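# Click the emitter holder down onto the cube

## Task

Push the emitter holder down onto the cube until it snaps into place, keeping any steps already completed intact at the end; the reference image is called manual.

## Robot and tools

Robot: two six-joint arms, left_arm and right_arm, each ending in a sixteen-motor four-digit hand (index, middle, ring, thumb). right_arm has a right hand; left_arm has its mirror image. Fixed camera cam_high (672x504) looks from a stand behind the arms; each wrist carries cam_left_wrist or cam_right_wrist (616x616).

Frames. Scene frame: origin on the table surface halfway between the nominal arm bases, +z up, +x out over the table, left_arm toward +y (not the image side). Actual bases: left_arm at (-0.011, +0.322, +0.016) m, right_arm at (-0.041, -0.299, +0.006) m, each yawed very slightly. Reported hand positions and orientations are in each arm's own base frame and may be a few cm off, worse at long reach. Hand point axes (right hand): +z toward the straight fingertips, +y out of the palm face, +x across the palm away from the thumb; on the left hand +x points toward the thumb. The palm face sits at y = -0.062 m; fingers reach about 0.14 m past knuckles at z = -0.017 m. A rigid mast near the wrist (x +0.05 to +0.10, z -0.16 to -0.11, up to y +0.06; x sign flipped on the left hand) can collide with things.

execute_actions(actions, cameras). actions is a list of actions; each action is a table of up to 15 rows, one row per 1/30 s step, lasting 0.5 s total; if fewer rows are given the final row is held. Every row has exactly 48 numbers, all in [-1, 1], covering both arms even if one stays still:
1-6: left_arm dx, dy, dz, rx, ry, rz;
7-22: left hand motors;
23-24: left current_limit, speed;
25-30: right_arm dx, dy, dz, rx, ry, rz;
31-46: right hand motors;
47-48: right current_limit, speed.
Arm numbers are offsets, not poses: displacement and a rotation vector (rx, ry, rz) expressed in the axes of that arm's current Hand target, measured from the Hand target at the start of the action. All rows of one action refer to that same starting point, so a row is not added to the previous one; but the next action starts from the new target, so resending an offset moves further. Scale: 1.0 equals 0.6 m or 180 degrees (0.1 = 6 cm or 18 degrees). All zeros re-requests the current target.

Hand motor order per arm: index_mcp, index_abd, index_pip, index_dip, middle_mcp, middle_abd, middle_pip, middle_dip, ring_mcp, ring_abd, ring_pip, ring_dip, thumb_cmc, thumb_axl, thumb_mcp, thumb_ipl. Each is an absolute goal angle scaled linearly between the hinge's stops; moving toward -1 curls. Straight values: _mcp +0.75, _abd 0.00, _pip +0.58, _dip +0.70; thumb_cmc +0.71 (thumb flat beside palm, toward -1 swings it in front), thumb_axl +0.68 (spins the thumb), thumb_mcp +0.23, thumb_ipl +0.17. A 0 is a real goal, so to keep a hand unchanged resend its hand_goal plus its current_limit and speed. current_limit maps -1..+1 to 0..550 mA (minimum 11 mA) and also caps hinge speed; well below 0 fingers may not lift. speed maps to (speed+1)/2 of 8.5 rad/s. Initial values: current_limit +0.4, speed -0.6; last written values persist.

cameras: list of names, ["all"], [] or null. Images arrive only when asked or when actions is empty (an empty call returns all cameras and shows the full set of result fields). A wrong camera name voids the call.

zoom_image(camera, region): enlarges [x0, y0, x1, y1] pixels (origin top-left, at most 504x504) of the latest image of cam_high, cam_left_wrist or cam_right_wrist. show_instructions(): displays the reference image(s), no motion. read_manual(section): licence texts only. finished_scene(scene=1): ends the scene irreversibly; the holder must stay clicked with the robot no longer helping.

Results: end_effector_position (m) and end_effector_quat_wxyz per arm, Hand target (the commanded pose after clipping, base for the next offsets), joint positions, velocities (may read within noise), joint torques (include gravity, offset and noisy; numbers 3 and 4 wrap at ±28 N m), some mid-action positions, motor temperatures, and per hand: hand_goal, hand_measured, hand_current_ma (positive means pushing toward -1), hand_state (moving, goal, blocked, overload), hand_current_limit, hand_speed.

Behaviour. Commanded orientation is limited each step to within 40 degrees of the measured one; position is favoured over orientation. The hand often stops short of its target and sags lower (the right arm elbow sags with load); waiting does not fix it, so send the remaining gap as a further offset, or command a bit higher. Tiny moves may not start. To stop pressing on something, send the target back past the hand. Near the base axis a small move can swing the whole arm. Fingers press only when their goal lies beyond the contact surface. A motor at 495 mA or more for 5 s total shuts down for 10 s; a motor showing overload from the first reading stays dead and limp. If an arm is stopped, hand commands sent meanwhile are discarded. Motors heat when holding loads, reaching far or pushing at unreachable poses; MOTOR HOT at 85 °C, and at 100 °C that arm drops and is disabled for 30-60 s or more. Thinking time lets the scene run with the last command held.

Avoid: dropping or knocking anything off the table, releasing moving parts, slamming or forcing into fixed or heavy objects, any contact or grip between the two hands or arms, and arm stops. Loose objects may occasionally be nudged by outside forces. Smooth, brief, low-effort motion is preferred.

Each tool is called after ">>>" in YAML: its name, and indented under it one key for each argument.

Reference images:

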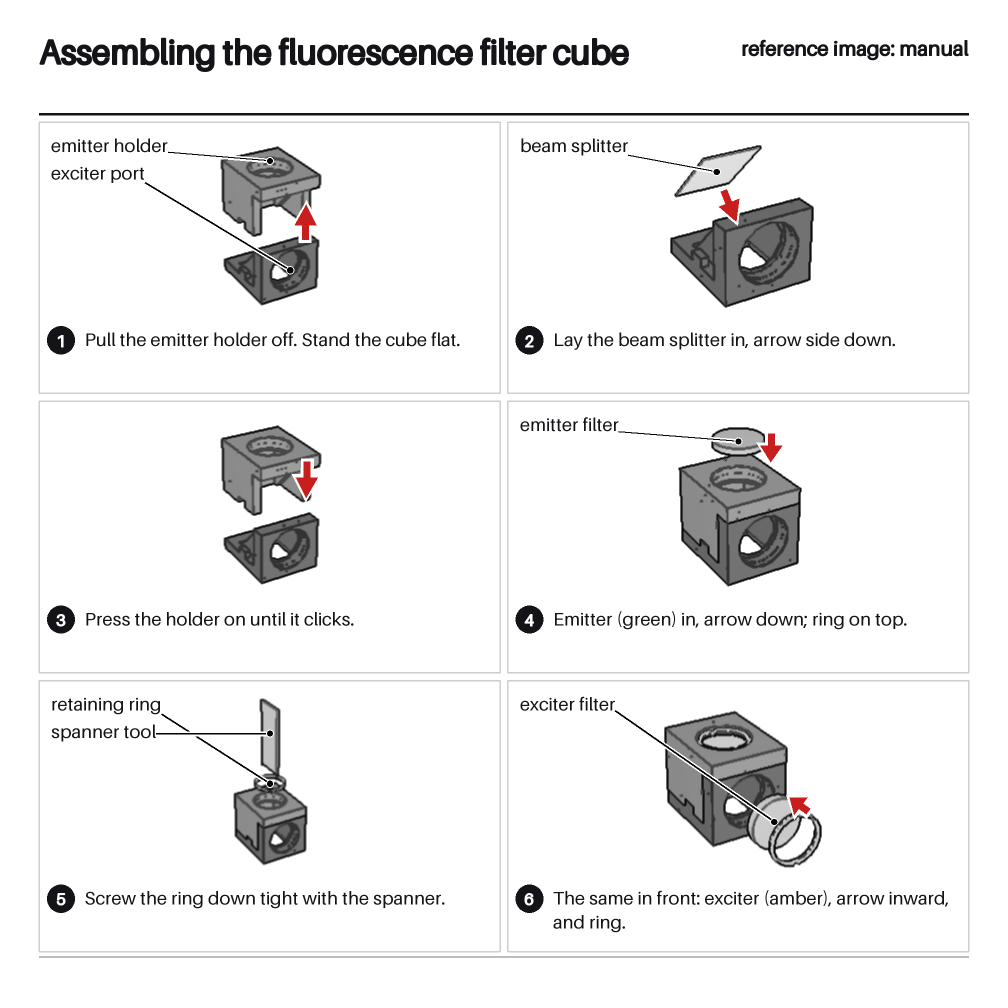

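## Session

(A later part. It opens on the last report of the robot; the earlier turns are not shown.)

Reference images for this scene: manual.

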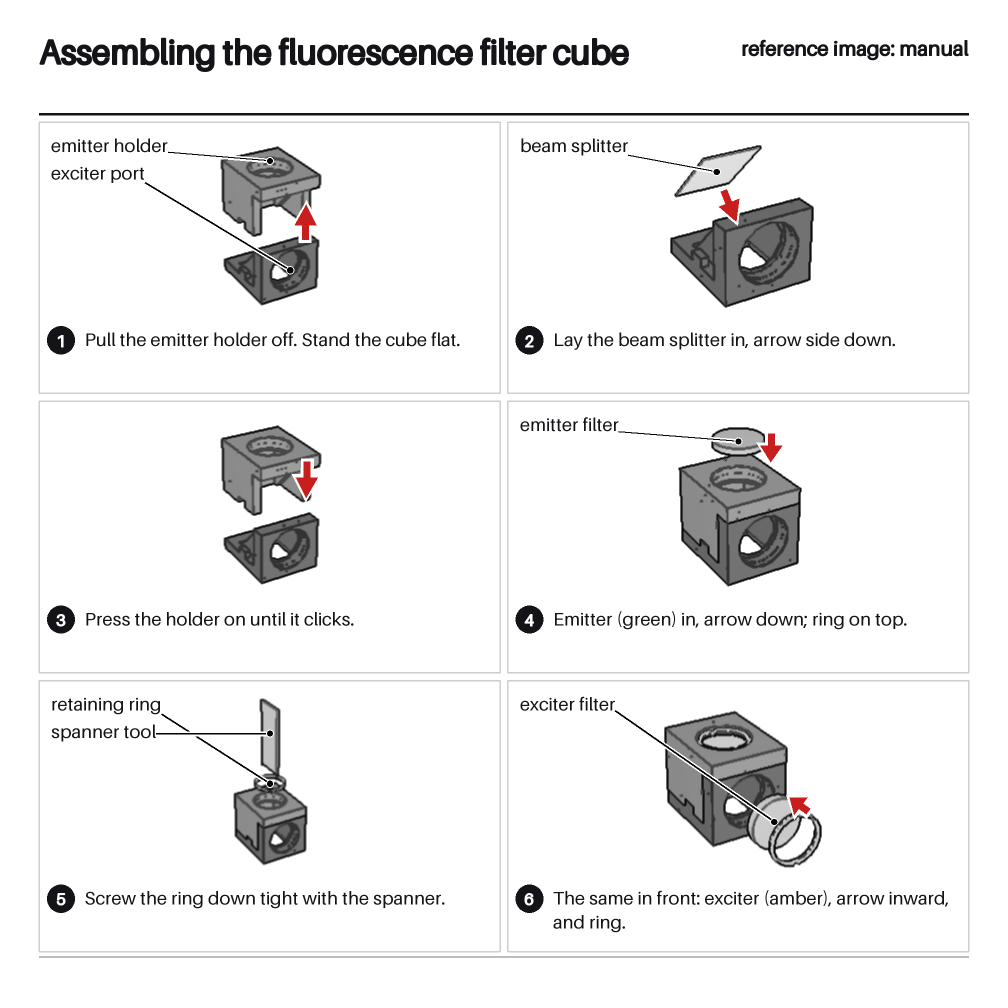

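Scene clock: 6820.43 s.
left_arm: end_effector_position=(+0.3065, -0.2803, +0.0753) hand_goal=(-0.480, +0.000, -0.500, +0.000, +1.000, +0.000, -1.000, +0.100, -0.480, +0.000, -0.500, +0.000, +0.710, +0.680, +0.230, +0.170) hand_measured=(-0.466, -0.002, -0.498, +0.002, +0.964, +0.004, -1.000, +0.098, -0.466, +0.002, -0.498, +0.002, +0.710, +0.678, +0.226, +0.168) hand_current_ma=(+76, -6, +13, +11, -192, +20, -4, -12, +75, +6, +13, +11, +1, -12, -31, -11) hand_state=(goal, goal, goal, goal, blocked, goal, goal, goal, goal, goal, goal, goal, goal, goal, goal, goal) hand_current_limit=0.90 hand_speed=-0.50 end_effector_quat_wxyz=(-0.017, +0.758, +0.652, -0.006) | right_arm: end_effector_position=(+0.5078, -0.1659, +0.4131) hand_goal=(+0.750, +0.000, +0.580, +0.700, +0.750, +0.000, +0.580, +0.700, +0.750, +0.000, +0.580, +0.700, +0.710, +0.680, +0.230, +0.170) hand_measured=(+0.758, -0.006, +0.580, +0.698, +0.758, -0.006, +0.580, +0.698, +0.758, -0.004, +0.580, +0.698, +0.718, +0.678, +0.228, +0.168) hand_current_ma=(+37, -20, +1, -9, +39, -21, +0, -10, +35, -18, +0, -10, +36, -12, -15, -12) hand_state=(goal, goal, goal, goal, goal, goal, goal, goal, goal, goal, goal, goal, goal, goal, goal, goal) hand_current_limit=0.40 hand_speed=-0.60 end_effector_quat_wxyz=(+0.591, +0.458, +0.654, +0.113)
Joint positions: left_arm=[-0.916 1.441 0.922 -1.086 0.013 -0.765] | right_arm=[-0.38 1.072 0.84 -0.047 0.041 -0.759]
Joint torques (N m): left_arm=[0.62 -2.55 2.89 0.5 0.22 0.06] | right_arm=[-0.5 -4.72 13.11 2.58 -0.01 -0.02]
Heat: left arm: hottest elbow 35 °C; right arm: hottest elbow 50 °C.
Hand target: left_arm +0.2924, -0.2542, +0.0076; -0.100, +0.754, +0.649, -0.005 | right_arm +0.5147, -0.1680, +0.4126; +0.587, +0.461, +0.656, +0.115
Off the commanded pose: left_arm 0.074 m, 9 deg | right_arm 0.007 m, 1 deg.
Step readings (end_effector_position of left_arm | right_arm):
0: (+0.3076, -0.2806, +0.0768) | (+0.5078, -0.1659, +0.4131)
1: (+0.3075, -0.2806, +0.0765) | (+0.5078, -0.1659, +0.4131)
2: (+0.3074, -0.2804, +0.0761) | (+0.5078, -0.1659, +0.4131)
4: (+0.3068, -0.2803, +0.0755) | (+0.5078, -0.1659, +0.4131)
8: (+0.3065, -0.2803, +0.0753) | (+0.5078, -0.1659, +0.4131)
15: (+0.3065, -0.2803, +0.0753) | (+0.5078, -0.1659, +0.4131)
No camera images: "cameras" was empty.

>>> execute_actions:
  actions:
    - [[0.0025,-0.003,0.012,0.0045,0.0035,0,-0.48,0,-0.5,0,1,0,-1,0.1,-0.48,0,-0.5,0,0.71,0.68,0.23,0.17,0.9,-0.5,0,0,0,0,0,0,0.75,0,0.58,0.7,0.75,0,0.58,0.7,0.75,0,0.58,0.7,0.71,0.68,0.23,0.17,0.4,-0.6],[0.005,-0.006,0.024,0.009,0.007,0,-0.48,0,-0.5,0,1,0,-1,0.1,-0.48,0,-0.5,0,0.71,0.68,0.23,0.17,0.9,-0.5,0,0,0,0,0,0,0.75,0,0.58,0.7,0.75,0,0.58,0.7,0.75,0,0.58,0.7,0.71,0.68,0.23,0.17,0.4,-0.6],[0.008,-0.009,0.036,0.012,0.01,0,-0.48,0,-0.5,0,1,0,-1,0.1,-0.48,0,-0.5,0,0.71,0.68,0.23,0.17,0.9,-0.5,0,0,0,0,0,0,0.75,0,0.58,0.7,0.75,0,0.58,0.7,0.75,0,0.58,0.7,0.71,0.68,0.23,0.17,0.4,-0.6],[0.01,-0.011,0.045,0.015,0.012,0,-0.48,0,-0.5,0,1,0,-1,0.1,-0.48,0,-0.5,0,0.71,0.68,0.23,0.17,0.9,-0.5,0,0,0,0,0,0,0.75,0,0.58,0.7,0.75,0,0.58,0.7,0.75,0,0.58,0.7,0.71,0.68,0.23,0.17,0.4,-0.6]]
  cameras: ["cam_high"]

>>> zoom_image:
  camera: "cam_high"
  region: [340, 120, 370, 150]

Scene clock: 6840.70 s.
left_arm: end_effector_position=(+0.3039, -0.2784, +0.0706) hand_goal=(-0.480, +0.000, -0.500, +0.000, +1.000, +0.000, -1.000, +0.100, -0.480, +0.000, -0.500, +0.000, +0.710, +0.680, +0.230, +0.170) hand_measured=(-0.466, -0.002, -0.498, +0.002, +0.948, +0.012, -1.002, +0.098, -0.466, +0.002, -0.498, +0.002, +0.710, +0.678, +0.226, +0.168) hand_current_ma=(+76, -6, +13, +11, -274, +52, -5, -12, +75, +6, +13, +11, +1, -12, -31, -11) hand_state=(goal, goal, goal, goal, blocked, goal, goal, goal, goal, goal, goal, goal, goal, goal, goal, goal) hand_current_limit=0.90 hand_speed=-0.50 end_effector_quat_wxyz=(-0.025, +0.759, +0.651, -0.008) | right_arm: end_effector_position=(+0.5078, -0.1659, +0.4131) hand_goal=(+0.750, +0.000, +0.580, +0.700, +0.750, +0.000, +0.580, +0.700, +0.750, +0.000, +0.580, +0.700, +0.710, +0.680, +0.230, +0.170) hand_measured=(+0.758, -0.006, +0.580, +0.698, +0.758, -0.006, +0.580, +0.698, +0.758, -0.004, +0.580, +0.698, +0.718, +0.678, +0.228, +0.168) hand_current_ma=(+37, -20, +1, -9, +39, -21, +0, -10, +35, -18, +0, -10, +36, -12, -15, -12) hand_state=(goal, goal, goal, goal, goal, goal, goal, goal, goal, goal, goal, goal, goal, goal, goal, goal) hand_current_limit=0.40 hand_speed=-0.60 end_effector_quat_wxyz=(+0.591, +0.458, +0.654, +0.113)
Joint positions: left_arm=[-0.916 1.448 0.917 -1.088 0.018 -0.764] | right_arm=[-0.38 1.072 0.84 -0.047 0.041 -0.759]
Joint torques (N m): left_arm=[0.56 -0.5 0.98 0.51 0.25 0.03] | right_arm=[-0.56 -4.66 13.12 2.58 -0.01 -0.02]
Heat: left arm: hottest elbow 33 °C; right arm: hottest elbow 50 °C.
Hand target: left_arm +0.2832, -0.2435, -0.0172; -0.130, +0.752, +0.647, -0.006 | right_arm +0.5147, -0.1680, +0.4126; +0.587, +0.461, +0.656, +0.115
Off the commanded pose: left_arm 0.097 m, 12 deg | right_arm 0.007 m, 1 deg.
Step readings (end_effector_position of left_arm | right_arm):
0: (+0.3064, -0.2805, +0.0751) | (+0.5078, -0.1659, +0.4131)
1: (+0.3064, -0.2805, +0.0750) | (+0.5078, -0.1659, +0.4131)
2: (+0.3061, -0.2803, +0.0744) | (+0.5078, -0.1659, +0.4131)
4: (+0.3051, -0.2796, +0.0727) | (+0.5078, -0.1659, +0.4131)
8: (+0.3039, -0.2784, +0.0706) | (+0.5078, -0.1659, +0.4131)
15: (+0.3039, -0.2784, +0.0706) | (+0.5078, -0.1659, +0.4131)
Images, in order (width x height): cam_high 672x504.

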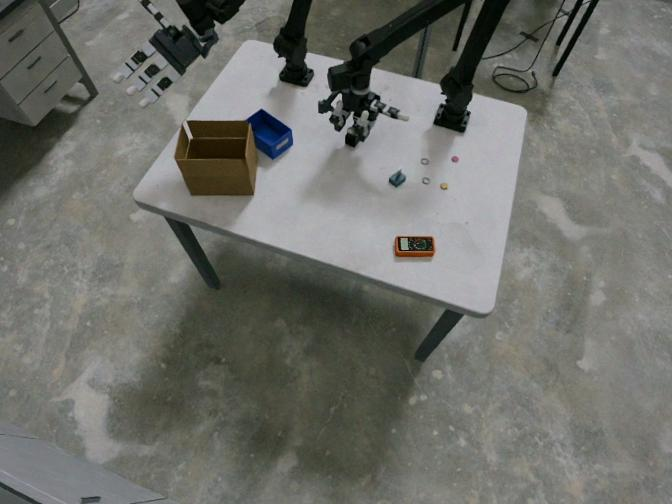

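Scaled by 16.800 from the camera's 672x504 image, which has a finer 960x720 frame.

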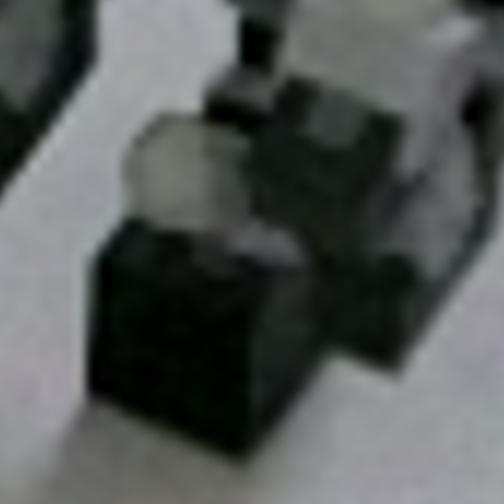

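>>> execute_actions:
  actions:
    - [[-0.006,0.003,-0.028,-0.01,-0.008,0,-0.48,0,-0.5,0,1,0,-1,0.1,-0.48,0,-0.5,0,0.71,0.68,0.23,0.17,0.9,-0.5,0,0,0,0,0,0,0.75,0,0.58,0.7,0.75,0,0.58,0.7,0.75,0,0.58,0.7,0.71,0.68,0.23,0.17,0.4,-0.6],[-0.012,0.006,-0.056,-0.02,-0.016,0,-0.48,0,-0.5,0,1,0,-1,0.1,-0.48,0,-0.5,0,0.71,0.68,0.23,0.17,0.9,-0.5,0,0,0,0,0,0,0.75,0,0.58,0.7,0.75,0,0.58,0.7,0.75,0,0.58,0.7,0.71,0.68,0.23,0.17,0.4,-0.6],[-0.018,0.009,-0.084,-0.03,-0.024,0,-0.48,0,-0.5,0,1,0,-1,0.1,-0.48,0,-0.5,0,0.71,0.68,0.23,0.17,0.9,-0.5,0,0,0,0,0,0,0.75,0,0.58,0.7,0.75,0,0.58,0.7,0.75,0,0.58,0.7,0.71,0.68,0.23,0.17,0.4,-0.6],[-0.025,0.0125,-0.113,-0.04,-0.032,0,-0.48,0,-0.5,0,1,0,-1,0.1,-0.48,0,-0.5,0,0.71,0.68,0.23,0.17,0.9,-0.5,0,0,0,0,0,0,0.75,0,0.58,0.7,0.75,0,0.58,0.7,0.75,0,0.58,0.7,0.71,0.68,0.23,0.17,0.4,-0.6],[-0.031,0.0158,-0.142,-0.051,-0.041,0,-0.48,0,-0.5,0,1,0,-1,0.1,-0.48,0,-0.5,0,0.71,0.68,0.23,0.17,0.9,-0.5,0,0,0,0,0,0,0.75,0,0.58,0.7,0.75,0,0.58,0.7,0.75,0,0.58,0.7,0.71,0.68,0.23,0.17,0.4,-0.6]]
    - [[-0.003,0.004,-0.02,-0.001,-0.001,0,-0.48,0,-0.5,0,1,0,-1,0.1,-0.48,0,-0.5,0,0.71,0.68,0.23,0.17,0.7,-0.5,0,0,0,0,0,0,0.75,0,0.58,0.7,0.75,0,0.58,0.7,0.75,0,0.58,0.7,0.71,0.68,0.23,0.17,0.4,-0.6],[-0.006,0.009,-0.05,-0.003,-0.002,0,-0.48,0,-0.5,0,1,0,-1,0.1,-0.48,0,-0.5,0,0.71,0.68,0.23,0.17,0.7,-0.5,0,0,0,0,0,0,0.75,0,0.58,0.7,0.75,0,0.58,0.7,0.75,0,0.58,0.7,0.71,0.68,0.23,0.17,0.4,-0.6],[-0.0077,0.011,-0.08,-0.003,-0.002,0,-0.48,0,-0.5,0,1,0,-1,0.1,-0.48,0,-0.5,0,0.71,0.68,0.23,0.17,0.7,-0.5,0,0,0,0,0,0,0.75,0,0.58,0.7,0.75,0,0.58,0.7,0.75,0,0.58,0.7,0.71,0.68,0.23,0.17,0.4,-0.6],[-0.0077,0.011,-0.12,-0.003,-0.002,0,-0.48,0,-0.5,0,1,0,-1,0.1,-0.48,0,-0.5,0,0.71,0.68,0.23,0.17,0.7,-0.5,0,0,0,0,0,0,0.75,0,0.58,0.7,0.75,0,0.58,0.7,0.75,0,0.58,0.7,0.71,0.68,0.23,0.17,0.4,-0.6]]
  cameras: ["cam_high"]

>>> zoom_image:
  camera: "cam_high"
  region: [340, 124, 370, 150]

Scene clock: 7010.57 s.
left_arm: end_effector_position=(+0.3063, -0.2784, +0.1177) hand_goal=(-0.480, +0.000, -0.500, +0.000, +1.000, +0.000, -1.000, +0.100, -0.480, +0.000, -0.500, +0.000, +0.710, +0.680, +0.230, +0.170) hand_measured=(-0.466, -0.002, -0.498, +0.002, +0.996, +0.004, -1.000, +0.098, -0.466, +0.002, -0.498, +0.002, +0.710, +0.678, +0.226, +0.168) hand_current_ma=(+76, -6, +13, +11, -22, +14, +1, -12, +75, +6, +13, +11, +0, -12, -31, -11) hand_state=(goal, goal, goal, goal, goal, goal, goal, goal, goal, goal, goal, goal, goal, goal, goal, goal) hand_current_limit=0.70 hand_speed=-0.50 end_effector_quat_wxyz=(-0.036, +0.759, +0.651, -0.001) | right_arm: end_effector_position=(+0.5078, -0.1659, +0.4131) hand_goal=(+0.750, +0.000, +0.580, +0.700, +0.750, +0.000, +0.580, +0.700, +0.750, +0.000, +0.580, +0.700, +0.710, +0.680, +0.230, +0.170) hand_measured=(+0.758, -0.006, +0.580, +0.698, +0.758, -0.006, +0.580, +0.698, +0.758, -0.004, +0.580, +0.698, +0.718, +0.678, +0.228, +0.168) hand_current_ma=(+37, -20, +1, -9, +39, -21, +0, -10, +35, -18, +0, -10, +36, -12, -15, -12) hand_state=(goal, goal, goal, goal, goal, goal, goal, goal, goal, goal, goal, goal, goal, goal, goal, goal) hand_current_limit=0.40 hand_speed=-0.60 end_effector_quat_wxyz=(+0.591, +0.458, +0.654, +0.113)
Joint positions: left_arm=[-0.916 1.406 1.012 -1.248 0.007 -0.763] | right_arm=[-0.38 1.072 0.84 -0.047 0.041 -0.759]
Joint torques (N m): left_arm=[-0.5 -12.69 11.49 0.25 -0.14 -0.15] | right_arm=[-0.5 -4.66 13.12 2.56 -0.01 -0.02]
Motor temperatures (°C): left_arm=[25 27 29 24 26 26] | right_arm=[23 28 50 25 23 22]
Heat: left arm: hottest elbow 29 °C; right arm: hottest elbow 50 °C.
Hand target: left_arm +0.3130, -0.2871, +0.1316; -0.022, +0.758, +0.652, -0.002 | right_arm +0.5147, -0.1680, +0.4126; +0.587, +0.461, +0.656, +0.115
Off the commanded pose: left_arm 0.018 m, 2 deg | right_arm 0.007 m, 1 deg.
Step readings (end_effector_position of left_arm | right_arm):
0: (+0.3039, -0.2785, +0.0706) | (+0.5078, -0.1659, +0.4131)
1: (+0.3039, -0.2785, +0.0706) | (+0.5078, -0.1659, +0.4131)
2: (+0.3047, -0.2793, +0.0717) | (+0.5078, -0.1659, +0.4131)
4: (+0.3063, -0.2809, +0.0754) | (+0.5078, -0.1659, +0.4131)
8: (+0.3082, -0.2813, +0.0770) | (+0.5078, -0.1659, +0.4131)
15: (+0.3084, -0.2816, +0.0771) | (+0.5078, -0.1659, +0.4131)
16: (+0.3084, -0.2816, +0.0772) | (+0.5078, -0.1659, +0.4131)
17: (+0.3080, -0.2809, +0.0779) | (+0.5078, -0.1659, +0.4131)
19: (+0.3041, -0.2757, +0.0821) | (+0.5078, -0.1659, +0.4131)
23: (+0.3025, -0.2735, +0.1030) | (+0.5078, -0.1659, +0.4131)
30: (+0.3065, -0.2787, +0.1177) | (+0.5078, -0.1659, +0.4131)
Images, in order (width x height): cam_high 672x504.

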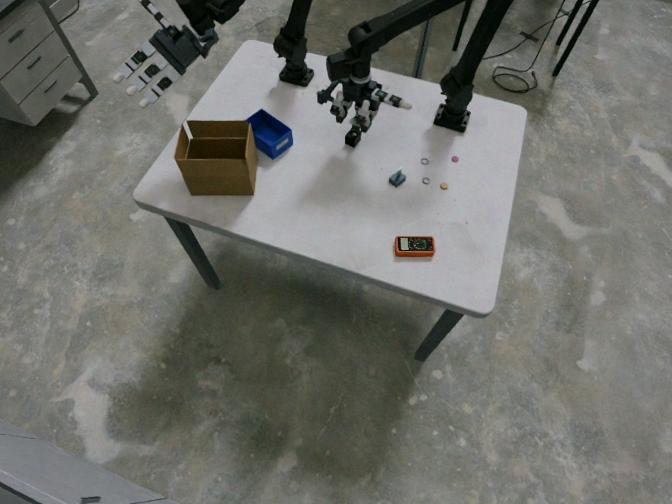

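Scaled by 16.800 from the camera's 672x504 image, which has a finer 960x720 frame.

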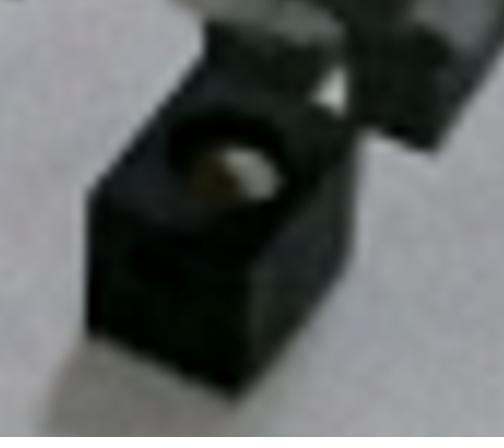

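>>> execute_actions:
  actions:
    - [[-0.02,-0.045,-0.03,0,0,0.025,-0.48,0,-0.5,0,1,0,-1,0.1,-0.48,0,-0.5,0,0.71,0.68,0.23,0.17,0.4,-0.5,0,0,0,0,0,0,0.75,0,0.58,0.7,0.75,0,0.58,0.7,0.75,0,0.58,0.7,0.71,0.68,0.23,0.17,0.4,-0.6],[-0.04,-0.09,-0.05,0,0,0.05,-0.48,0,-0.5,0,1,0,-1,0.1,-0.48,0,-0.5,0,0.71,0.68,0.23,0.17,0.4,-0.5,0,0,0,0,0,0,0.75,0,0.58,0.7,0.75,0,0.58,0.7,0.75,0,0.58,0.7,0.71,0.68,0.23,0.17,0.4,-0.6],[-0.06,-0.135,-0.05,0,0,0.075,-0.48,0,-0.5,0,1,0,-1,0.1,-0.48,0,-0.5,0,0.71,0.68,0.23,0.17,0.4,-0.5,0,0,0,0,0,0,0.75,0,0.58,0.7,0.75,0,0.58,0.7,0.75,0,0.58,0.7,0.71,0.68,0.23,0.17,0.4,-0.6],[-0.0825,-0.178,-0.05,0,0,0.1,-0.48,0,-0.5,0,1,0,-1,0.1,-0.48,0,-0.5,0,0.71,0.68,0.23,0.17,0.4,-0.5,0,0,0,0,0,0,0.75,0,0.58,0.7,0.75,0,0.58,0.7,0.75,0,0.58,0.7,0.71,0.68,0.23,0.17,0.4,-0.6]]
    - [[-0.03,-0.042,0,0,0,0.025,-0.48,0,-0.5,0,1,0,-1,0.1,-0.48,0,-0.5,0,0.71,0.68,0.23,0.17,0.4,-0.5,0,0,0,0,0,0,0.75,0,0.58,0.7,0.75,0,0.58,0.7,0.75,0,0.58,0.7,0.71,0.68,0.23,0.17,0.4,-0.6],[-0.056,-0.084,0.01,0,0,0.05,-0.48,0,-0.5,0,1,0,-1,0.1,-0.48,0,-0.5,0,0.71,0.68,0.23,0.17,0.4,-0.5,0,0,0,0,0,0,0.75,0,0.58,0.7,0.75,0,0.58,0.7,0.75,0,0.58,0.7,0.71,0.68,0.23,0.17,0.4,-0.6],[-0.085,-0.126,0.02,0,0,0.075,-0.48,0,-0.5,0,1,0,-1,0.1,-0.48,0,-0.5,0,0.71,0.68,0.23,0.17,0.4,-0.5,0,0,0,0,0,0,0.75,0,0.58,0.7,0.75,0,0.58,0.7,0.75,0,0.58,0.7,0.71,0.68,0.23,0.17,0.4,-0.6],[-0.112,-0.168,0.033,0,0,0.1,-0.48,0,-0.5,0,1,0,-1,0.1,-0.48,0,-0.5,0,0.71,0.68,0.23,0.17,0.4,-0.5,0,0,0,0,0,0,0.75,0,0.58,0.7,0.75,0,0.58,0.7,0.75,0,0.58,0.7,0.71,0.68,0.23,0.17,0.4,-0.6]]
    - [[0,0,0.02,0,0,0,-0.48,0,-0.5,0,1,0,-1,0.1,-0.48,0,-0.5,0,0.71,0.68,0.23,0.17,0.4,-0.5,0,0,0,0,0,0,0.75,0,0.58,0.7,0.75,0,0.58,0.7,0.75,0,0.58,0.7,0.71,0.68,0.23,0.17,0.4,-0.6],[0,0,0.04,0,0,0,-0.48,0,-0.5,0,1,0,-1,0.1,-0.48,0,-0.5,0,0.71,0.68,0.23,0.17,0.4,-0.5,0,0,0,0,0,0,0.75,0,0.58,0.7,0.75,0,0.58,0.7,0.75,0,0.58,0.7,0.71,0.68,0.23,0.17,0.4,-0.6],[0,0,0.06,0,0,0,-0.48,0,-0.5,0,1,0,-1,0.1,-0.48,0,-0.5,0,0.71,0.68,0.23,0.17,0.4,-0.5,0,0,0,0,0,0,0.75,0,0.58,0.7,0.75,0,0.58,0.7,0.75,0,0.58,0.7,0.71,0.68,0.23,0.17,0.4,-0.6]]
  cameras: ["cam_high", "cam_left_wrist"]

Scene clock: 7067.90 s.
left_arm: end_effector_position=(+0.0749, -0.3339, +0.1158) hand_goal=(-0.480, +0.000, -0.500, +0.000, +1.000, +0.000, -1.000, +0.100, -0.480, +0.000, -0.500, +0.000, +0.710, +0.680, +0.230, +0.170) hand_measured=(-0.466, -0.002, -0.498, +0.002, +0.998, +0.004, -1.000, +0.098, -0.466, +0.002, -0.498, +0.002, +0.710, +0.678, +0.226, +0.168) hand_current_ma=(+75, -6, +13, +11, -7, +13, +1, -12, +74, +6, +13, +11, -4, -12, -31, -11) hand_state=(goal, goal, goal, goal, goal, goal, goal, goal, goal, goal, goal, goal, goal, goal, goal, goal) hand_current_limit=0.40 hand_speed=-0.50 end_effector_quat_wxyz=(-0.018, +0.927, +0.376, -0.010) | right_arm: end_effector_position=(+0.5078, -0.1659, +0.4131) hand_goal=(+0.750, +0.000, +0.580, +0.700, +0.750, +0.000, +0.580, +0.700, +0.750, +0.000, +0.580, +0.700, +0.710, +0.680, +0.230, +0.170) hand_measured=(+0.758, -0.006, +0.580, +0.698, +0.758, -0.006, +0.580, +0.698, +0.758, -0.004, +0.580, +0.698, +0.718, +0.678, +0.228, +0.168) hand_current_ma=(+37, -20, +1, -9, +39, -21, +0, -10, +35, -18, +0, -10, +36, -12, -15, -12) hand_state=(goal, goal, goal, goal, goal, goal, goal, goal, goal, goal, goal, goal, goal, goal, goal, goal) hand_current_limit=0.40 hand_speed=-0.60 end_effector_quat_wxyz=(+0.591, +0.458, +0.654, +0.113)
Joint positions: left_arm=[-1.552 1.179 0.804 -1.223 0.031 -0.751] | right_arm=[-0.38 1.072 0.84 -0.047 0.041 -0.759]
Joint torques (N m): left_arm=[0.21 -6.77 8.49 0.96 -0.12 -0.23] | right_arm=[-0.5 -4.72 13.11 2.56 -0.01 -0.01]
Motor temperatures (°C): left_arm=[25 28 35 24 26 26] | right_arm=[23 28 50 25 23 22]
Heat: left arm: hottest elbow 35 °C; right arm: hottest elbow 50 °C.
Hand target: left_arm +0.0791, -0.3344, +0.1116; -0.020, +0.922, +0.386, -0.008 | right_arm +0.5147, -0.1680, +0.4126; +0.587, +0.461, +0.656, +0.115
Off the commanded pose: left_arm 0.006 m, 1 deg | right_arm 0.007 m, 1 deg.
Step readings (end_effector_position of left_arm | right_arm):
0: (+0.3063, -0.2784, +0.1177) | (+0.5078, -0.1659, +0.4131)
1: (+0.3041, -0.2784, +0.1183) | (+0.5078, -0.1659, +0.4131)
2: (+0.3003, -0.2782, +0.1202) | (+0.5078, -0.1659, +0.4131)
4: (+0.2780, -0.2847, +0.1282) | (+0.5078, -0.1659, +0.4131)
8: (+0.2104, -0.3159, +0.1554) | (+0.5078, -0.1659, +0.4131)
15: (+0.1940, -0.3219, +0.1660) | (+0.5078, -0.1659, +0.4131)
16: (+0.1930, -0.3221, +0.1657) | (+0.5078, -0.1659, +0.4131)
17: (+0.1906, -0.3219, +0.1647) | (+0.5078, -0.1659, +0.4131)
19: (+0.1658, -0.3237, +0.1568) | (+0.5078, -0.1659, +0.4131)
23: (+0.0865, -0.3296, +0.1414) | (+0.5078, -0.1659, +0.4131)
30: (+0.0736, -0.3328, +0.1417) | (+0.5078, -0.1659, +0.4131)
31: (+0.0741, -0.3332, +0.1414) | (+0.5078, -0.1659, +0.4131)
32: (+0.0744, -0.3349, +0.1401) | (+0.5078, -0.1659, +0.4131)
34: (+0.0748, -0.3382, +0.1321) | (+0.5078, -0.1659, +0.4131)
38: (+0.0748, -0.3325, +0.1173) | (+0.5078, -0.1659, +0.4131)
45: (+0.0749, -0.3339, +0.1158) | (+0.5078, -0.1659, +0.4131)
Images, in order (width x height): cam_high 672x504, cam_left_wrist 616x616.

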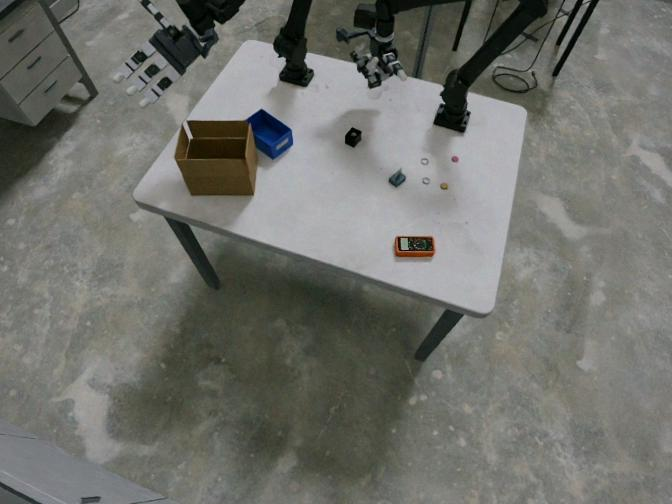

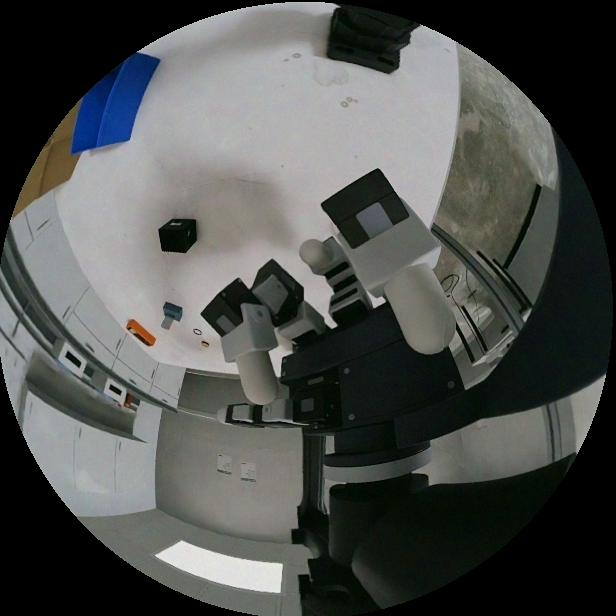

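>>> zoom_image:
  camera: "cam_left_wrist"
  region: [155, 212, 201, 258]

>>> zoom_image:
  camera: "cam_high"
  region: [340, 122, 368, 150]

Scaled by 10.957 from the camera's 616x616 image, which has a finer 880x880 frame.

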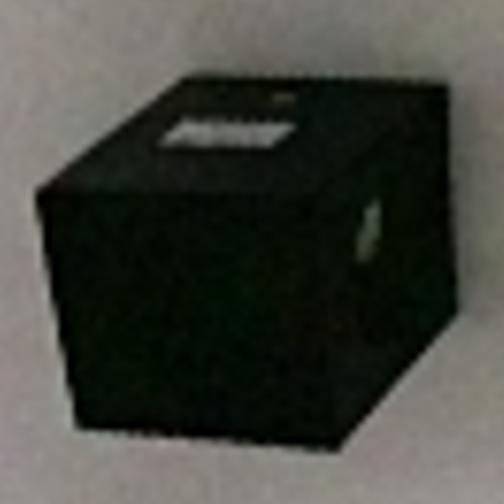

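Scaled by 18.000 from the camera's 672x504 image, which has a finer 960x720 frame.

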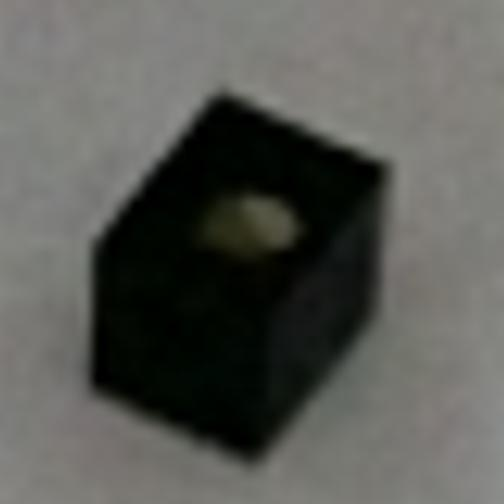

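>>> execute_actions:
  actions:
    - [[0.0,0.0,-0.04,0,0,0.01,-0.48,0,-0.5,0,1,0,-1,0.1,-0.48,0,-0.5,0,0.71,0.68,0.23,0.17,0.6,-0.5,0,0,0,0,0,0,0.75,0,0.58,0.7,0.75,0,0.58,0.7,0.75,0,0.58,0.7,0.71,0.68,0.23,0.17,0.4,-0.6],[0.01,0.02,-0.08,0,0,0.03,-0.48,0,-0.5,0,1,0,-1,0.1,-0.48,0,-0.5,0,0.71,0.68,0.23,0.17,0.6,-0.5,0,0,0,0,0,0,0.75,0,0.58,0.7,0.75,0,0.58,0.7,0.75,0,0.58,0.7,0.71,0.68,0.23,0.17,0.4,-0.6],[0.03,0.05,-0.12,0,0,0.07,-0.48,0,-0.5,0,0,0,-0.5,0.1,-0.48,0,-0.5,0,0.71,0.68,0.23,0.17,0.6,-0.5,0,0,0,0,0,0,0.75,0,0.58,0.7,0.75,0,0.58,0.7,0.75,0,0.58,0.7,0.71,0.68,0.23,0.17,0.4,-0.6],[0.0524,0.0887,-0.15,0,0,0.1,-0.48,0,-0.5,0,-0.48,0,-0.5,0,-0.48,0,-0.5,0,0.71,0.68,0.23,0.17,0.6,-0.5,0,0,0,0,0,0,0.75,0,0.58,0.7,0.75,0,0.58,0.7,0.75,0,0.58,0.7,0.71,0.68,0.23,0.17,0.4,-0.6]]
    - [[0.02,0.02,0,0,0,0.025,-0.2,0,0,0.4,-0.48,0,-0.5,0,-0.2,0,0,0.4,0.71,0.68,0.23,0.17,0.6,-0.5,0,0,0,0,0,0,0.75,0,0.58,0.7,0.75,0,0.58,0.7,0.75,0,0.58,0.7,0.71,0.68,0.23,0.17,0.4,-0.6],[0.04,0.04,0,0,0,0.05,0.2,0,0.4,0.7,-0.48,0,-0.5,0,0.2,0,0.4,0.7,0.71,0.68,0.23,0.17,0.6,-0.5,0,0,0,0,0,0,0.75,0,0.58,0.7,0.75,0,0.58,0.7,0.75,0,0.58,0.7,0.71,0.68,0.23,0.17,0.4,-0.6],[0.0735,0.0757,0,0,0,0.1,0.84,0,0.58,0.7,-0.48,0,-0.5,0,0.84,0,0.58,0.7,0.71,0.68,0.23,0.17,0.6,-0.5,0,0,0,0,0,0,0.75,0,0.58,0.7,0.75,0,0.58,0.7,0.75,0,0.58,0.7,0.71,0.68,0.23,0.17,0.4,-0.6]]
    - [[0.02,0.015,0,0,0,0.03,0.84,-0.1,0.58,0.7,-0.48,0,-0.5,0,0.84,0.1,0.58,0.7,0.71,0.68,0.23,0.17,0.6,-0.5,0,0,0,0,0,0,0.75,0,0.58,0.7,0.75,0,0.58,0.7,0.75,0,0.58,0.7,0.71,0.68,0.23,0.17,0.4,-0.6],[0.04,0.03,0,0,0,0.07,0.84,-0.2,0.58,0.7,-0.48,0,-0.5,0,0.84,0.2,0.58,0.7,0.71,0.68,0.23,0.17,0.6,-0.5,0,0,0,0,0,0,0.75,0,0.58,0.7,0.75,0,0.58,0.7,0.75,0,0.58,0.7,0.71,0.68,0.23,0.17,0.4,-0.6],[0.0635,0.0445,0,0,0,0.11,0.84,-0.3,0.58,0.7,-0.48,0,-0.5,0,0.84,0.3,0.58,0.7,0.71,0.68,0.23,0.17,0.6,-0.5,0,0,0,0,0,0,0.75,0,0.58,0.7,0.75,0,0.58,0.7,0.75,0,0.58,0.7,0.71,0.68,0.23,0.17,0.4,-0.6]]
  cameras: ["cam_high", "cam_left_wrist"]

Scene clock: 7284.10 s.
left_arm: end_effector_position=(+0.2386, -0.3796, +0.1815) hand_goal=(+0.840, -0.300, +0.580, +0.700, -0.480, +0.000, -0.500, +0.000, +0.840, +0.300, +0.580, +0.700, +0.710, +0.680, +0.230, +0.170) hand_measured=(+0.832, -0.294, +0.576, +0.698, -0.462, +0.002, -0.500, +0.002, +0.834, +0.296, +0.576, +0.698, +0.710, +0.678, +0.224, +0.168) hand_current_ma=(-37, +25, -15, -11, +97, +9, -2, +14, -33, -17, -16, -11, +4, -12, -35, -11) hand_state=(goal, goal, goal, goal, goal, goal, goal, goal, goal, goal, goal, goal, goal, goal, goal, goal) hand_current_limit=0.60 hand_speed=-0.50 end_effector_quat_wxyz=(-0.024, +0.996, -0.081, -0.024) | right_arm: end_effector_position=(+0.5078, -0.1659, +0.4131) hand_goal=(+0.750, +0.000, +0.580, +0.700, +0.750, +0.000, +0.580, +0.700, +0.750, +0.000, +0.580, +0.700, +0.710, +0.680, +0.230, +0.170) hand_measured=(+0.758, -0.006, +0.580, +0.698, +0.758, -0.006, +0.580, +0.698, +0.758, -0.004, +0.580, +0.698, +0.718, +0.678, +0.228, +0.168) hand_current_ma=(+37, -20, +1, -9, +39, -21, +0, -10, +35, -18, +0, -10, +36, -12, -15, -12) hand_state=(goal, goal, goal, goal, goal, goal, goal, goal, goal, goal, goal, goal, goal, goal, goal, goal) hand_current_limit=0.40 hand_speed=-0.60 end_effector_quat_wxyz=(+0.591, +0.458, +0.654, +0.113)
Joint positions: left_arm=[-0.901 1.377 1.161 -1.422 0.003 0.831] | right_arm=[-0.38 1.072 0.84 -0.047 0.041 -0.759]
Joint torques (N m): left_arm=[-0.97 -11.58 12.9 0.35 0.24 0.07] | right_arm=[-0.5 -4.72 13.12 2.58 -0.01 -0.02]
Heat: left arm: hottest elbow 34 °C; right arm: hottest elbow 50 °C.
Hand target: left_arm +0.2437, -0.3922, +0.1950; -0.014, +0.996, -0.090, -0.017 | right_arm +0.5147, -0.1680, +0.4126; +0.587, +0.461, +0.656, +0.115
Off the commanded pose: left_arm 0.019 m, 2 deg | right_arm 0.007 m, 1 deg.
Step readings (end_effector_position of left_arm | right_arm):
0: (+0.0749, -0.3339, +0.1158) | (+0.5078, -0.1659, +0.4131)
1: (+0.0749, -0.3321, +0.1155) | (+0.5078, -0.1659, +0.4131)
2: (+0.0762, -0.3295, +0.1168) | (+0.5078, -0.1659, +0.4131)
4: (+0.0885, -0.3226, +0.1282) | (+0.5078, -0.1659, +0.4131)
8: (+0.1393, -0.3241, +0.1723) | (+0.5078, -0.1659, +0.4131)
15: (+0.1460, -0.3399, +0.1953) | (+0.5078, -0.1659, +0.4131)
16: (+0.1451, -0.3410, +0.1948) | (+0.5078, -0.1659, +0.4131)
17: (+0.1462, -0.3424, +0.1940) | (+0.5078, -0.1659, +0.4131)
19: (+0.1631, -0.3441, +0.1922) | (+0.5078, -0.1659, +0.4131)
23: (+0.2053, -0.3446, +0.1852) | (+0.5078, -0.1659, +0.4131)
30: (+0.2017, -0.3536, +0.1798) | (+0.5078, -0.1659, +0.4131)
31: (+0.2011, -0.3549, +0.1805) | (+0.5078, -0.1659, +0.4131)
32: (+0.2015, -0.3574, +0.1821) | (+0.5078, -0.1659, +0.4131)
34: (+0.2124, -0.3649, +0.1861) | (+0.5078, -0.1659, +0.4131)
38: (+0.2444, -0.3763, +0.1882) | (+0.5078, -0.1659, +0.4131)
45: (+0.2416, -0.3791, +0.1813) | (+0.5078, -0.1659, +0.4131)
Images, in order (width x height): cam_high 672x504, cam_left_wrist 616x616.

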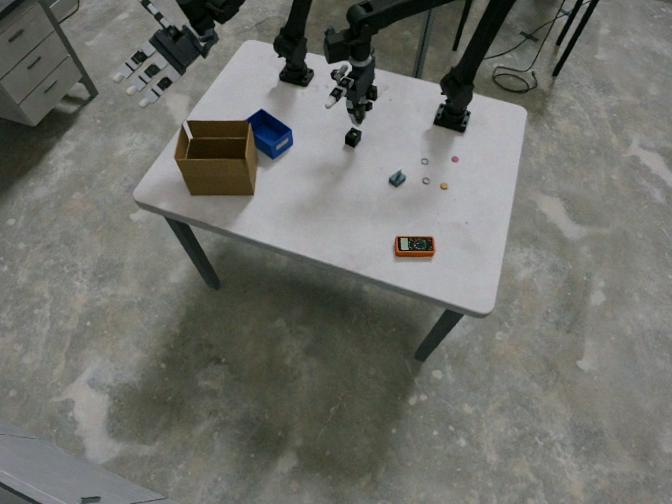

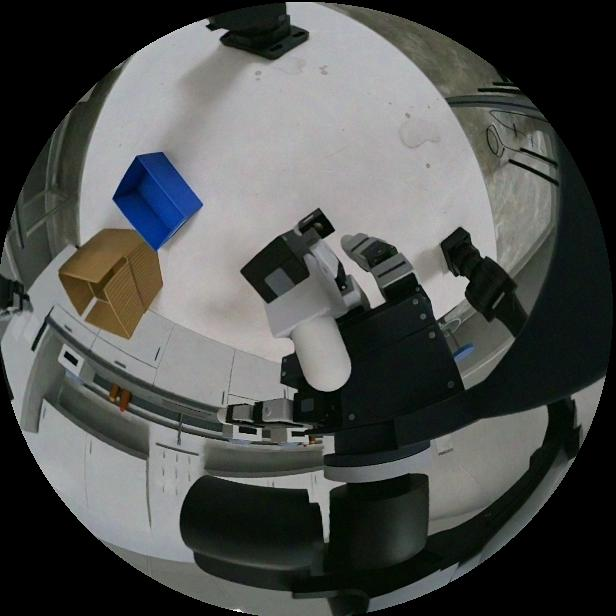

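>>> zoom_image:
  camera: "cam_high"
  region: [330, 100, 380, 150]

>>> zoom_image:
  camera: "cam_high"
  region: [340, 126, 366, 152]

Scaled by 10.080 from the camera's 672x504 image, which has a finer 960x720 frame.

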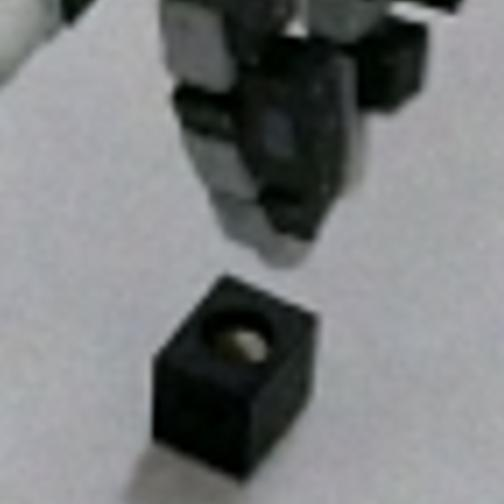

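Scaled by 19.385 from the camera's 672x504 image, which has a finer 960x720 frame.

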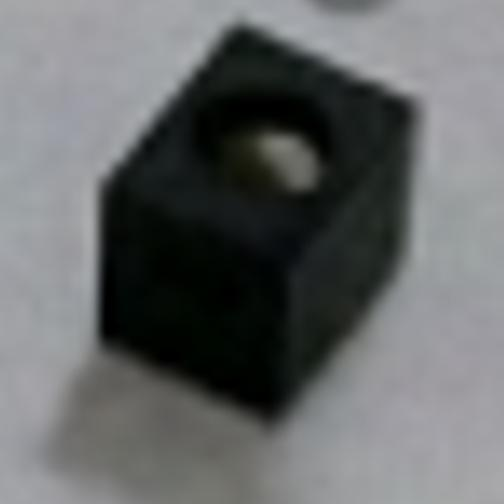

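>>> execute_actions:
  actions:
    - [[0.005,0.003,0.01,0,0,0,0.84,-0.3,0.58,0.7,-0.48,0,-0.5,0,0.84,0.3,0.58,0.7,0.71,0.68,0.23,0.17,0.6,-0.5,0,0,0,0,0,0,0.75,0,0.58,0.7,0.75,0,0.58,0.7,0.75,0,0.58,0.7,0.71,0.68,0.23,0.17,0.4,-0.6],[0.01,0.006,0.03,0,0,0,0.84,-0.3,0.58,0.7,-0.48,0,-0.5,0,0.84,0.3,0.58,0.7,0.71,0.68,0.23,0.17,0.6,-0.5,0,0,0,0,0,0,0.75,0,0.58,0.7,0.75,0,0.58,0.7,0.75,0,0.58,0.7,0.71,0.68,0.23,0.17,0.4,-0.6],[0.0127,0.0082,0.055,0,0,0,0.84,-0.3,0.58,0.7,-0.48,0,-0.5,0,0.84,0.3,0.58,0.7,0.71,0.68,0.23,0.17,0.6,-0.5,0,0,0,0,0,0,0.75,0,0.58,0.7,0.75,0,0.58,0.7,0.75,0,0.58,0.7,0.71,0.68,0.23,0.17,0.4,-0.6],[0.0127,0.0082,0.08,0,0,0,0.84,-0.3,0.58,0.7,-0.48,0,-0.5,0,0.84,0.3,0.58,0.7,0.71,0.68,0.23,0.17,0.6,-0.5,0,0,0,0,0,0,0.75,0,0.58,0.7,0.75,0,0.58,0.7,0.75,0,0.58,0.7,0.71,0.68,0.23,0.17,0.4,-0.6]]
  cameras: ["cam_high", "cam_left_wrist"]

>>> zoom_image:
  camera: "cam_high"
  region: [338, 112, 372, 146]

>>> zoom_image:
  camera: "cam_left_wrist"
  region: [240, 190, 400, 310]

Scene clock: 7326.10 s.
left_arm: end_effector_position=(+0.2498, -0.3944, +0.1524) hand_goal=(+0.840, -0.300, +0.580, +0.700, -0.480, +0.000, -0.500, +0.000, +0.840, +0.300, +0.580, +0.700, +0.710, +0.680, +0.230, +0.170) hand_measured=(+0.836, -0.296, +0.578, +0.698, -0.462, +0.002, -0.500, +0.002, +0.836, +0.296, +0.576, +0.698, +0.710, +0.678, +0.224, +0.168) hand_current_ma=(-25, +18, -14, -11, +91, +9, -2, +14, -22, -17, -16, -11, +4, -12, -35, -11) hand_state=(goal, goal, goal, goal, goal, goal, goal, goal, goal, goal, goal, goal, goal, goal, goal, goal) hand_current_limit=0.60 hand_speed=-0.50 end_effector_quat_wxyz=(-0.013, +0.996, -0.083, -0.014) | right_arm: end_effector_position=(+0.5078, -0.1659, +0.4131) hand_goal=(+0.750, +0.000, +0.580, +0.700, +0.750, +0.000, +0.580, +0.700, +0.750, +0.000, +0.580, +0.700, +0.710, +0.680, +0.230, +0.170) hand_measured=(+0.758, -0.006, +0.580, +0.698, +0.758, -0.006, +0.580, +0.698, +0.758, -0.004, +0.580, +0.698, +0.718, +0.678, +0.228, +0.168) hand_current_ma=(+37, -20, +1, -9, +39, -21, +0, -10, +35, -18, +0, -10, +36, -12, -15, -12) hand_state=(goal, goal, goal, goal, goal, goal, goal, goal, goal, goal, goal, goal, goal, goal, goal, goal) hand_current_limit=0.40 hand_speed=-0.60 end_effector_quat_wxyz=(+0.591, +0.458, +0.654, +0.113)
Joint positions: left_arm=[-0.901 1.427 1.128 -1.31 0.003 0.836] | right_arm=[-0.38 1.072 0.84 -0.047 0.041 -0.759]
Joint torques (N m): left_arm=[-0.85 -11.52 8.7 0.96 0.25 0.07] | right_arm=[-0.56 -4.72 13.15 2.59 -0.01 -0.02]
Heat: left arm: hottest elbow 37 °C; right arm: hottest elbow 50 °C.
Hand target: left_arm +0.2488, -0.3969, +0.1465; -0.014, +0.996, -0.090, -0.017 | right_arm +0.5147, -0.1680, +0.4126; +0.587, +0.461, +0.656, +0.115
Off the commanded pose: left_arm 0.006 m, 1 deg | right_arm 0.007 m, 1 deg.
Step readings (end_effector_position of left_arm | right_arm):
0: (+0.2385, -0.3796, +0.1815) | (+0.5078, -0.1659, +0.4131)
1: (+0.2385, -0.3796, +0.1815) | (+0.5078, -0.1659, +0.4131)
2: (+0.2389, -0.3802, +0.1815) | (+0.5078, -0.1659, +0.4131)
4: (+0.2438, -0.3867, +0.1801) | (+0.5078, -0.1659, +0.4131)
8: (+0.2498, -0.3944, +0.1652) | (+0.5078, -0.1659, +0.4131)
15: (+0.2497, -0.3942, +0.1524) | (+0.5078, -0.1659, +0.4131)
Images, in order (width x height): cam_high 672x504, cam_left_wrist 616x616.

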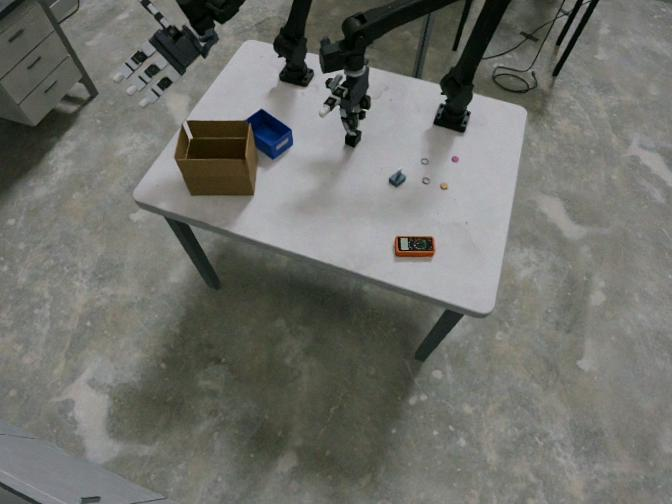

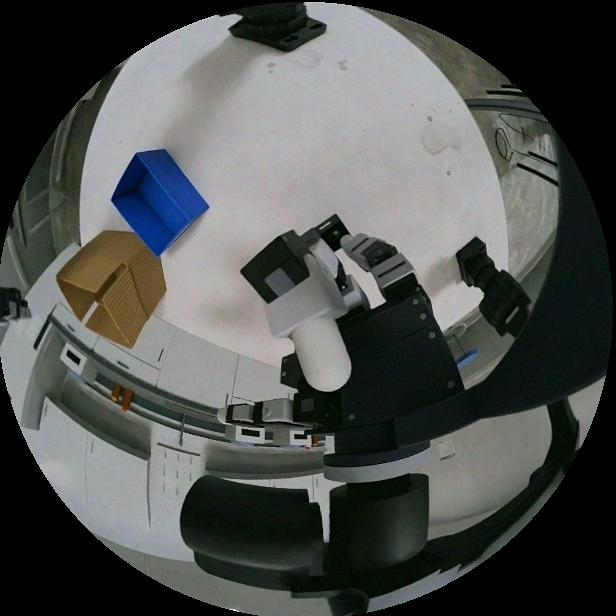

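Scaled by 14.824 from the camera's 672x504 image, which has a finer 960x720 frame.

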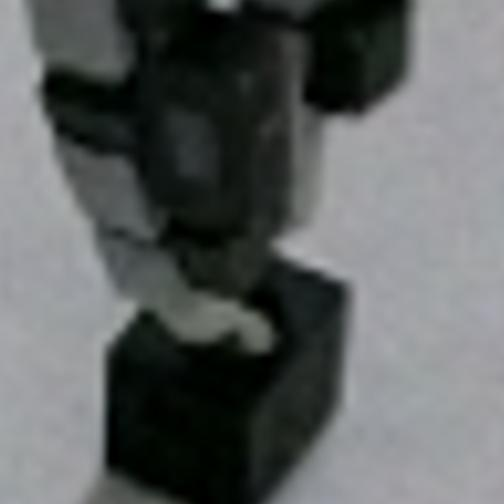

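Scaled by 3.150 from the camera's 616x616 image, which has a finer 880x880 frame.

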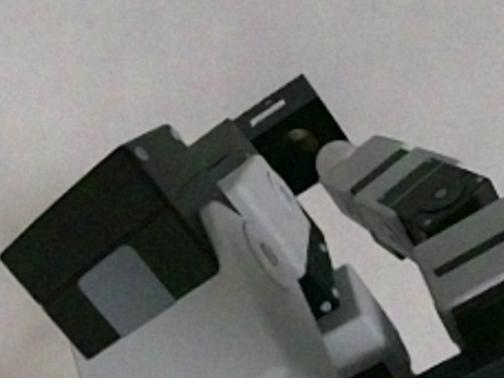

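>>> execute_actions:
  actions:
    - [[-0.005,0.004,0,0,0,0,0.84,-0.3,0.58,0.7,-0.48,0,-0.5,0,0.84,0.3,0.58,0.7,0.71,0.68,0.23,0.17,0.6,-0.5,0,0,0,0,0,0,0.75,0,0.58,0.7,0.75,0,0.58,0.7,0.75,0,0.58,0.7,0.71,0.68,0.23,0.17,0.4,-0.6],[-0.01,0.0085,0,0,0,0,0.84,-0.3,0.58,0.7,-0.48,0,-0.5,0,0.84,0.3,0.58,0.7,0.71,0.68,0.23,0.17,0.6,-0.5,0,0,0,0,0,0,0.75,0,0.58,0.7,0.75,0,0.58,0.7,0.75,0,0.58,0.7,0.71,0.68,0.23,0.17,0.4,-0.6],[-0.0139,0.0127,0.0,0,0,0,0.84,-0.3,0.58,0.7,-0.48,0,-0.5,0,0.84,0.3,0.58,0.7,0.71,0.68,0.23,0.17,0.6,-0.5,0,0,0,0,0,0,0.75,0,0.58,0.7,0.75,0,0.58,0.7,0.75,0,0.58,0.7,0.71,0.68,0.23,0.17,0.4,-0.6],[-0.0139,0.0127,0.008,0,0,0,0.84,-0.3,0.58,0.7,-0.48,0,-0.5,0,0.84,0.3,0.58,0.7,0.71,0.68,0.23,0.17,0.6,-0.5,0,0,0,0,0,0,0.75,0,0.58,0.7,0.75,0,0.58,0.7,0.75,0,0.58,0.7,0.71,0.68,0.23,0.17,0.4,-0.6]]
  cameras: ["cam_high", "cam_left_wrist"]

>>> zoom_image:
  camera: "cam_high"
  region: [338, 112, 372, 146]

>>> zoom_image:
  camera: "cam_left_wrist"
  region: [300, 200, 380, 270]

Scene clock: 7358.13 s.
left_arm: end_effector_position=(+0.2427, -0.3993, +0.1499) hand_goal=(+0.840, -0.300, +0.580, +0.700, -0.480, +0.000, -0.500, +0.000, +0.840, +0.300, +0.580, +0.700, +0.710, +0.680, +0.230, +0.170) hand_measured=(+0.836, -0.296, +0.578, +0.698, -0.462, +0.002, -0.500, +0.002, +0.836, +0.296, +0.576, +0.698, +0.710, +0.678, +0.224, +0.168) hand_current_ma=(-24, +18, -14, -11, +91, +9, -2, +14, -21, -17, -16, -11, +4, -12, -35, -11) hand_state=(goal, goal, goal, goal, goal, goal, goal, goal, goal, goal, goal, goal, goal, goal, goal, goal) hand_current_limit=0.60 hand_speed=-0.50 end_effector_quat_wxyz=(-0.011, +0.996, -0.090, -0.013) | right_arm: end_effector_position=(+0.5078, -0.1659, +0.4131) hand_goal=(+0.750, +0.000, +0.580, +0.700, +0.750, +0.000, +0.580, +0.700, +0.750, +0.000, +0.580, +0.700, +0.710, +0.680, +0.230, +0.170) hand_measured=(+0.758, -0.006, +0.580, +0.698, +0.758, -0.006, +0.580, +0.698, +0.758, -0.004, +0.580, +0.698, +0.718, +0.678, +0.228, +0.168) hand_current_ma=(+37, -20, +1, -9, +39, -21, +0, -10, +35, -18, +0, -10, +36, -12, -15, -12) hand_state=(goal, goal, goal, goal, goal, goal, goal, goal, goal, goal, goal, goal, goal, goal, goal, goal) hand_current_limit=0.40 hand_speed=-0.60 end_effector_quat_wxyz=(+0.591, +0.458, +0.654, +0.113)
Joint positions: left_arm=[-0.92 1.427 1.12 -1.297 0.005 0.832] | right_arm=[-0.38 1.072 0.84 -0.047 0.041 -0.759]
Joint torques (N m): left_arm=[-1.08 -12.16 8.21 1.02 0.23 -0.23] | right_arm=[-0.5 -4.72 13.12 2.58 -0.01 -0.02]
Heat: left arm: hottest elbow 34 °C; right arm: hottest elbow 50 °C.
Hand target: left_arm +0.2393, -0.4027, +0.1419; -0.014, +0.996, -0.090, -0.017 | right_arm +0.5147, -0.1680, +0.4126; +0.587, +0.461, +0.656, +0.115
Off the commanded pose: left_arm 0.010 m, 1 deg | right_arm 0.007 m, 1 deg.
Step readings (end_effector_position of left_arm | right_arm):
0: (+0.2498, -0.3944, +0.1524) | (+0.5078, -0.1659, +0.4131)
1: (+0.2498, -0.3944, +0.1524) | (+0.5078, -0.1659, +0.4131)
2: (+0.2496, -0.3945, +0.1524) | (+0.5078, -0.1659, +0.4131)
4: (+0.2477, -0.3959, +0.1522) | (+0.5078, -0.1659, +0.4131)
8: (+0.2441, -0.3984, +0.1501) | (+0.5078, -0.1659, +0.4131)
15: (+0.2427, -0.3993, +0.1499) | (+0.5078, -0.1659, +0.4131)
Images, in order (width x height): cam_high 672x504, cam_left_wrist 616x616.

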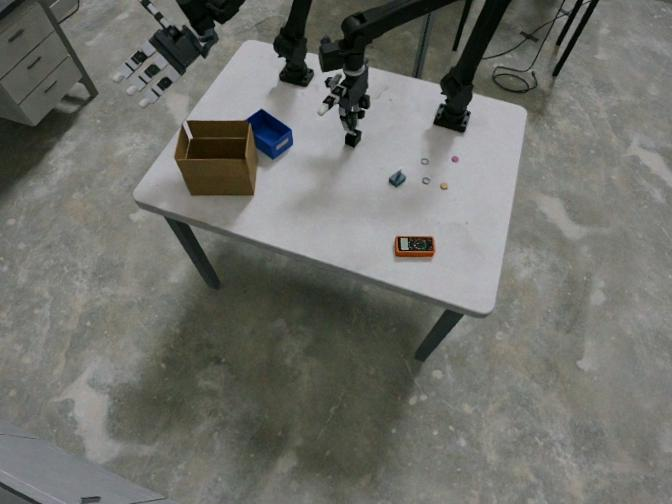

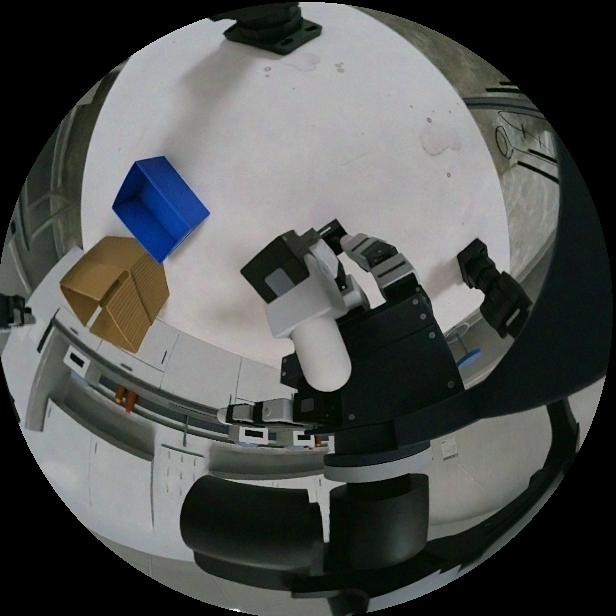

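Scaled by 14.824 from the camera's 672x504 image, which has a finer 960x720 frame.

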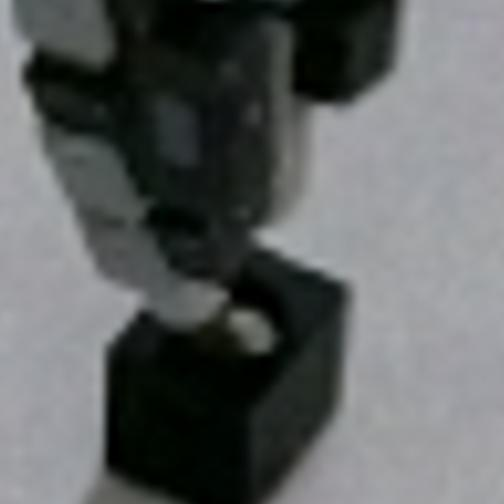

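Scaled by 6.300 from the camera's 616x616 image, which has a finer 880x880 frame.

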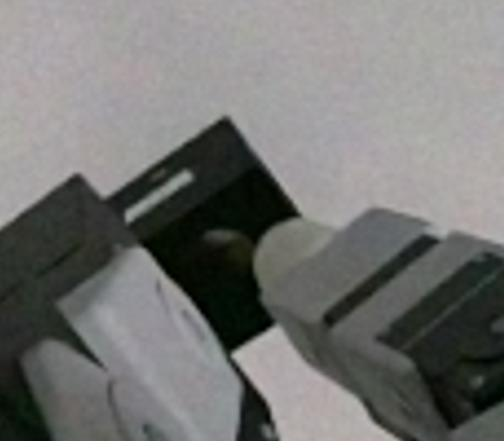

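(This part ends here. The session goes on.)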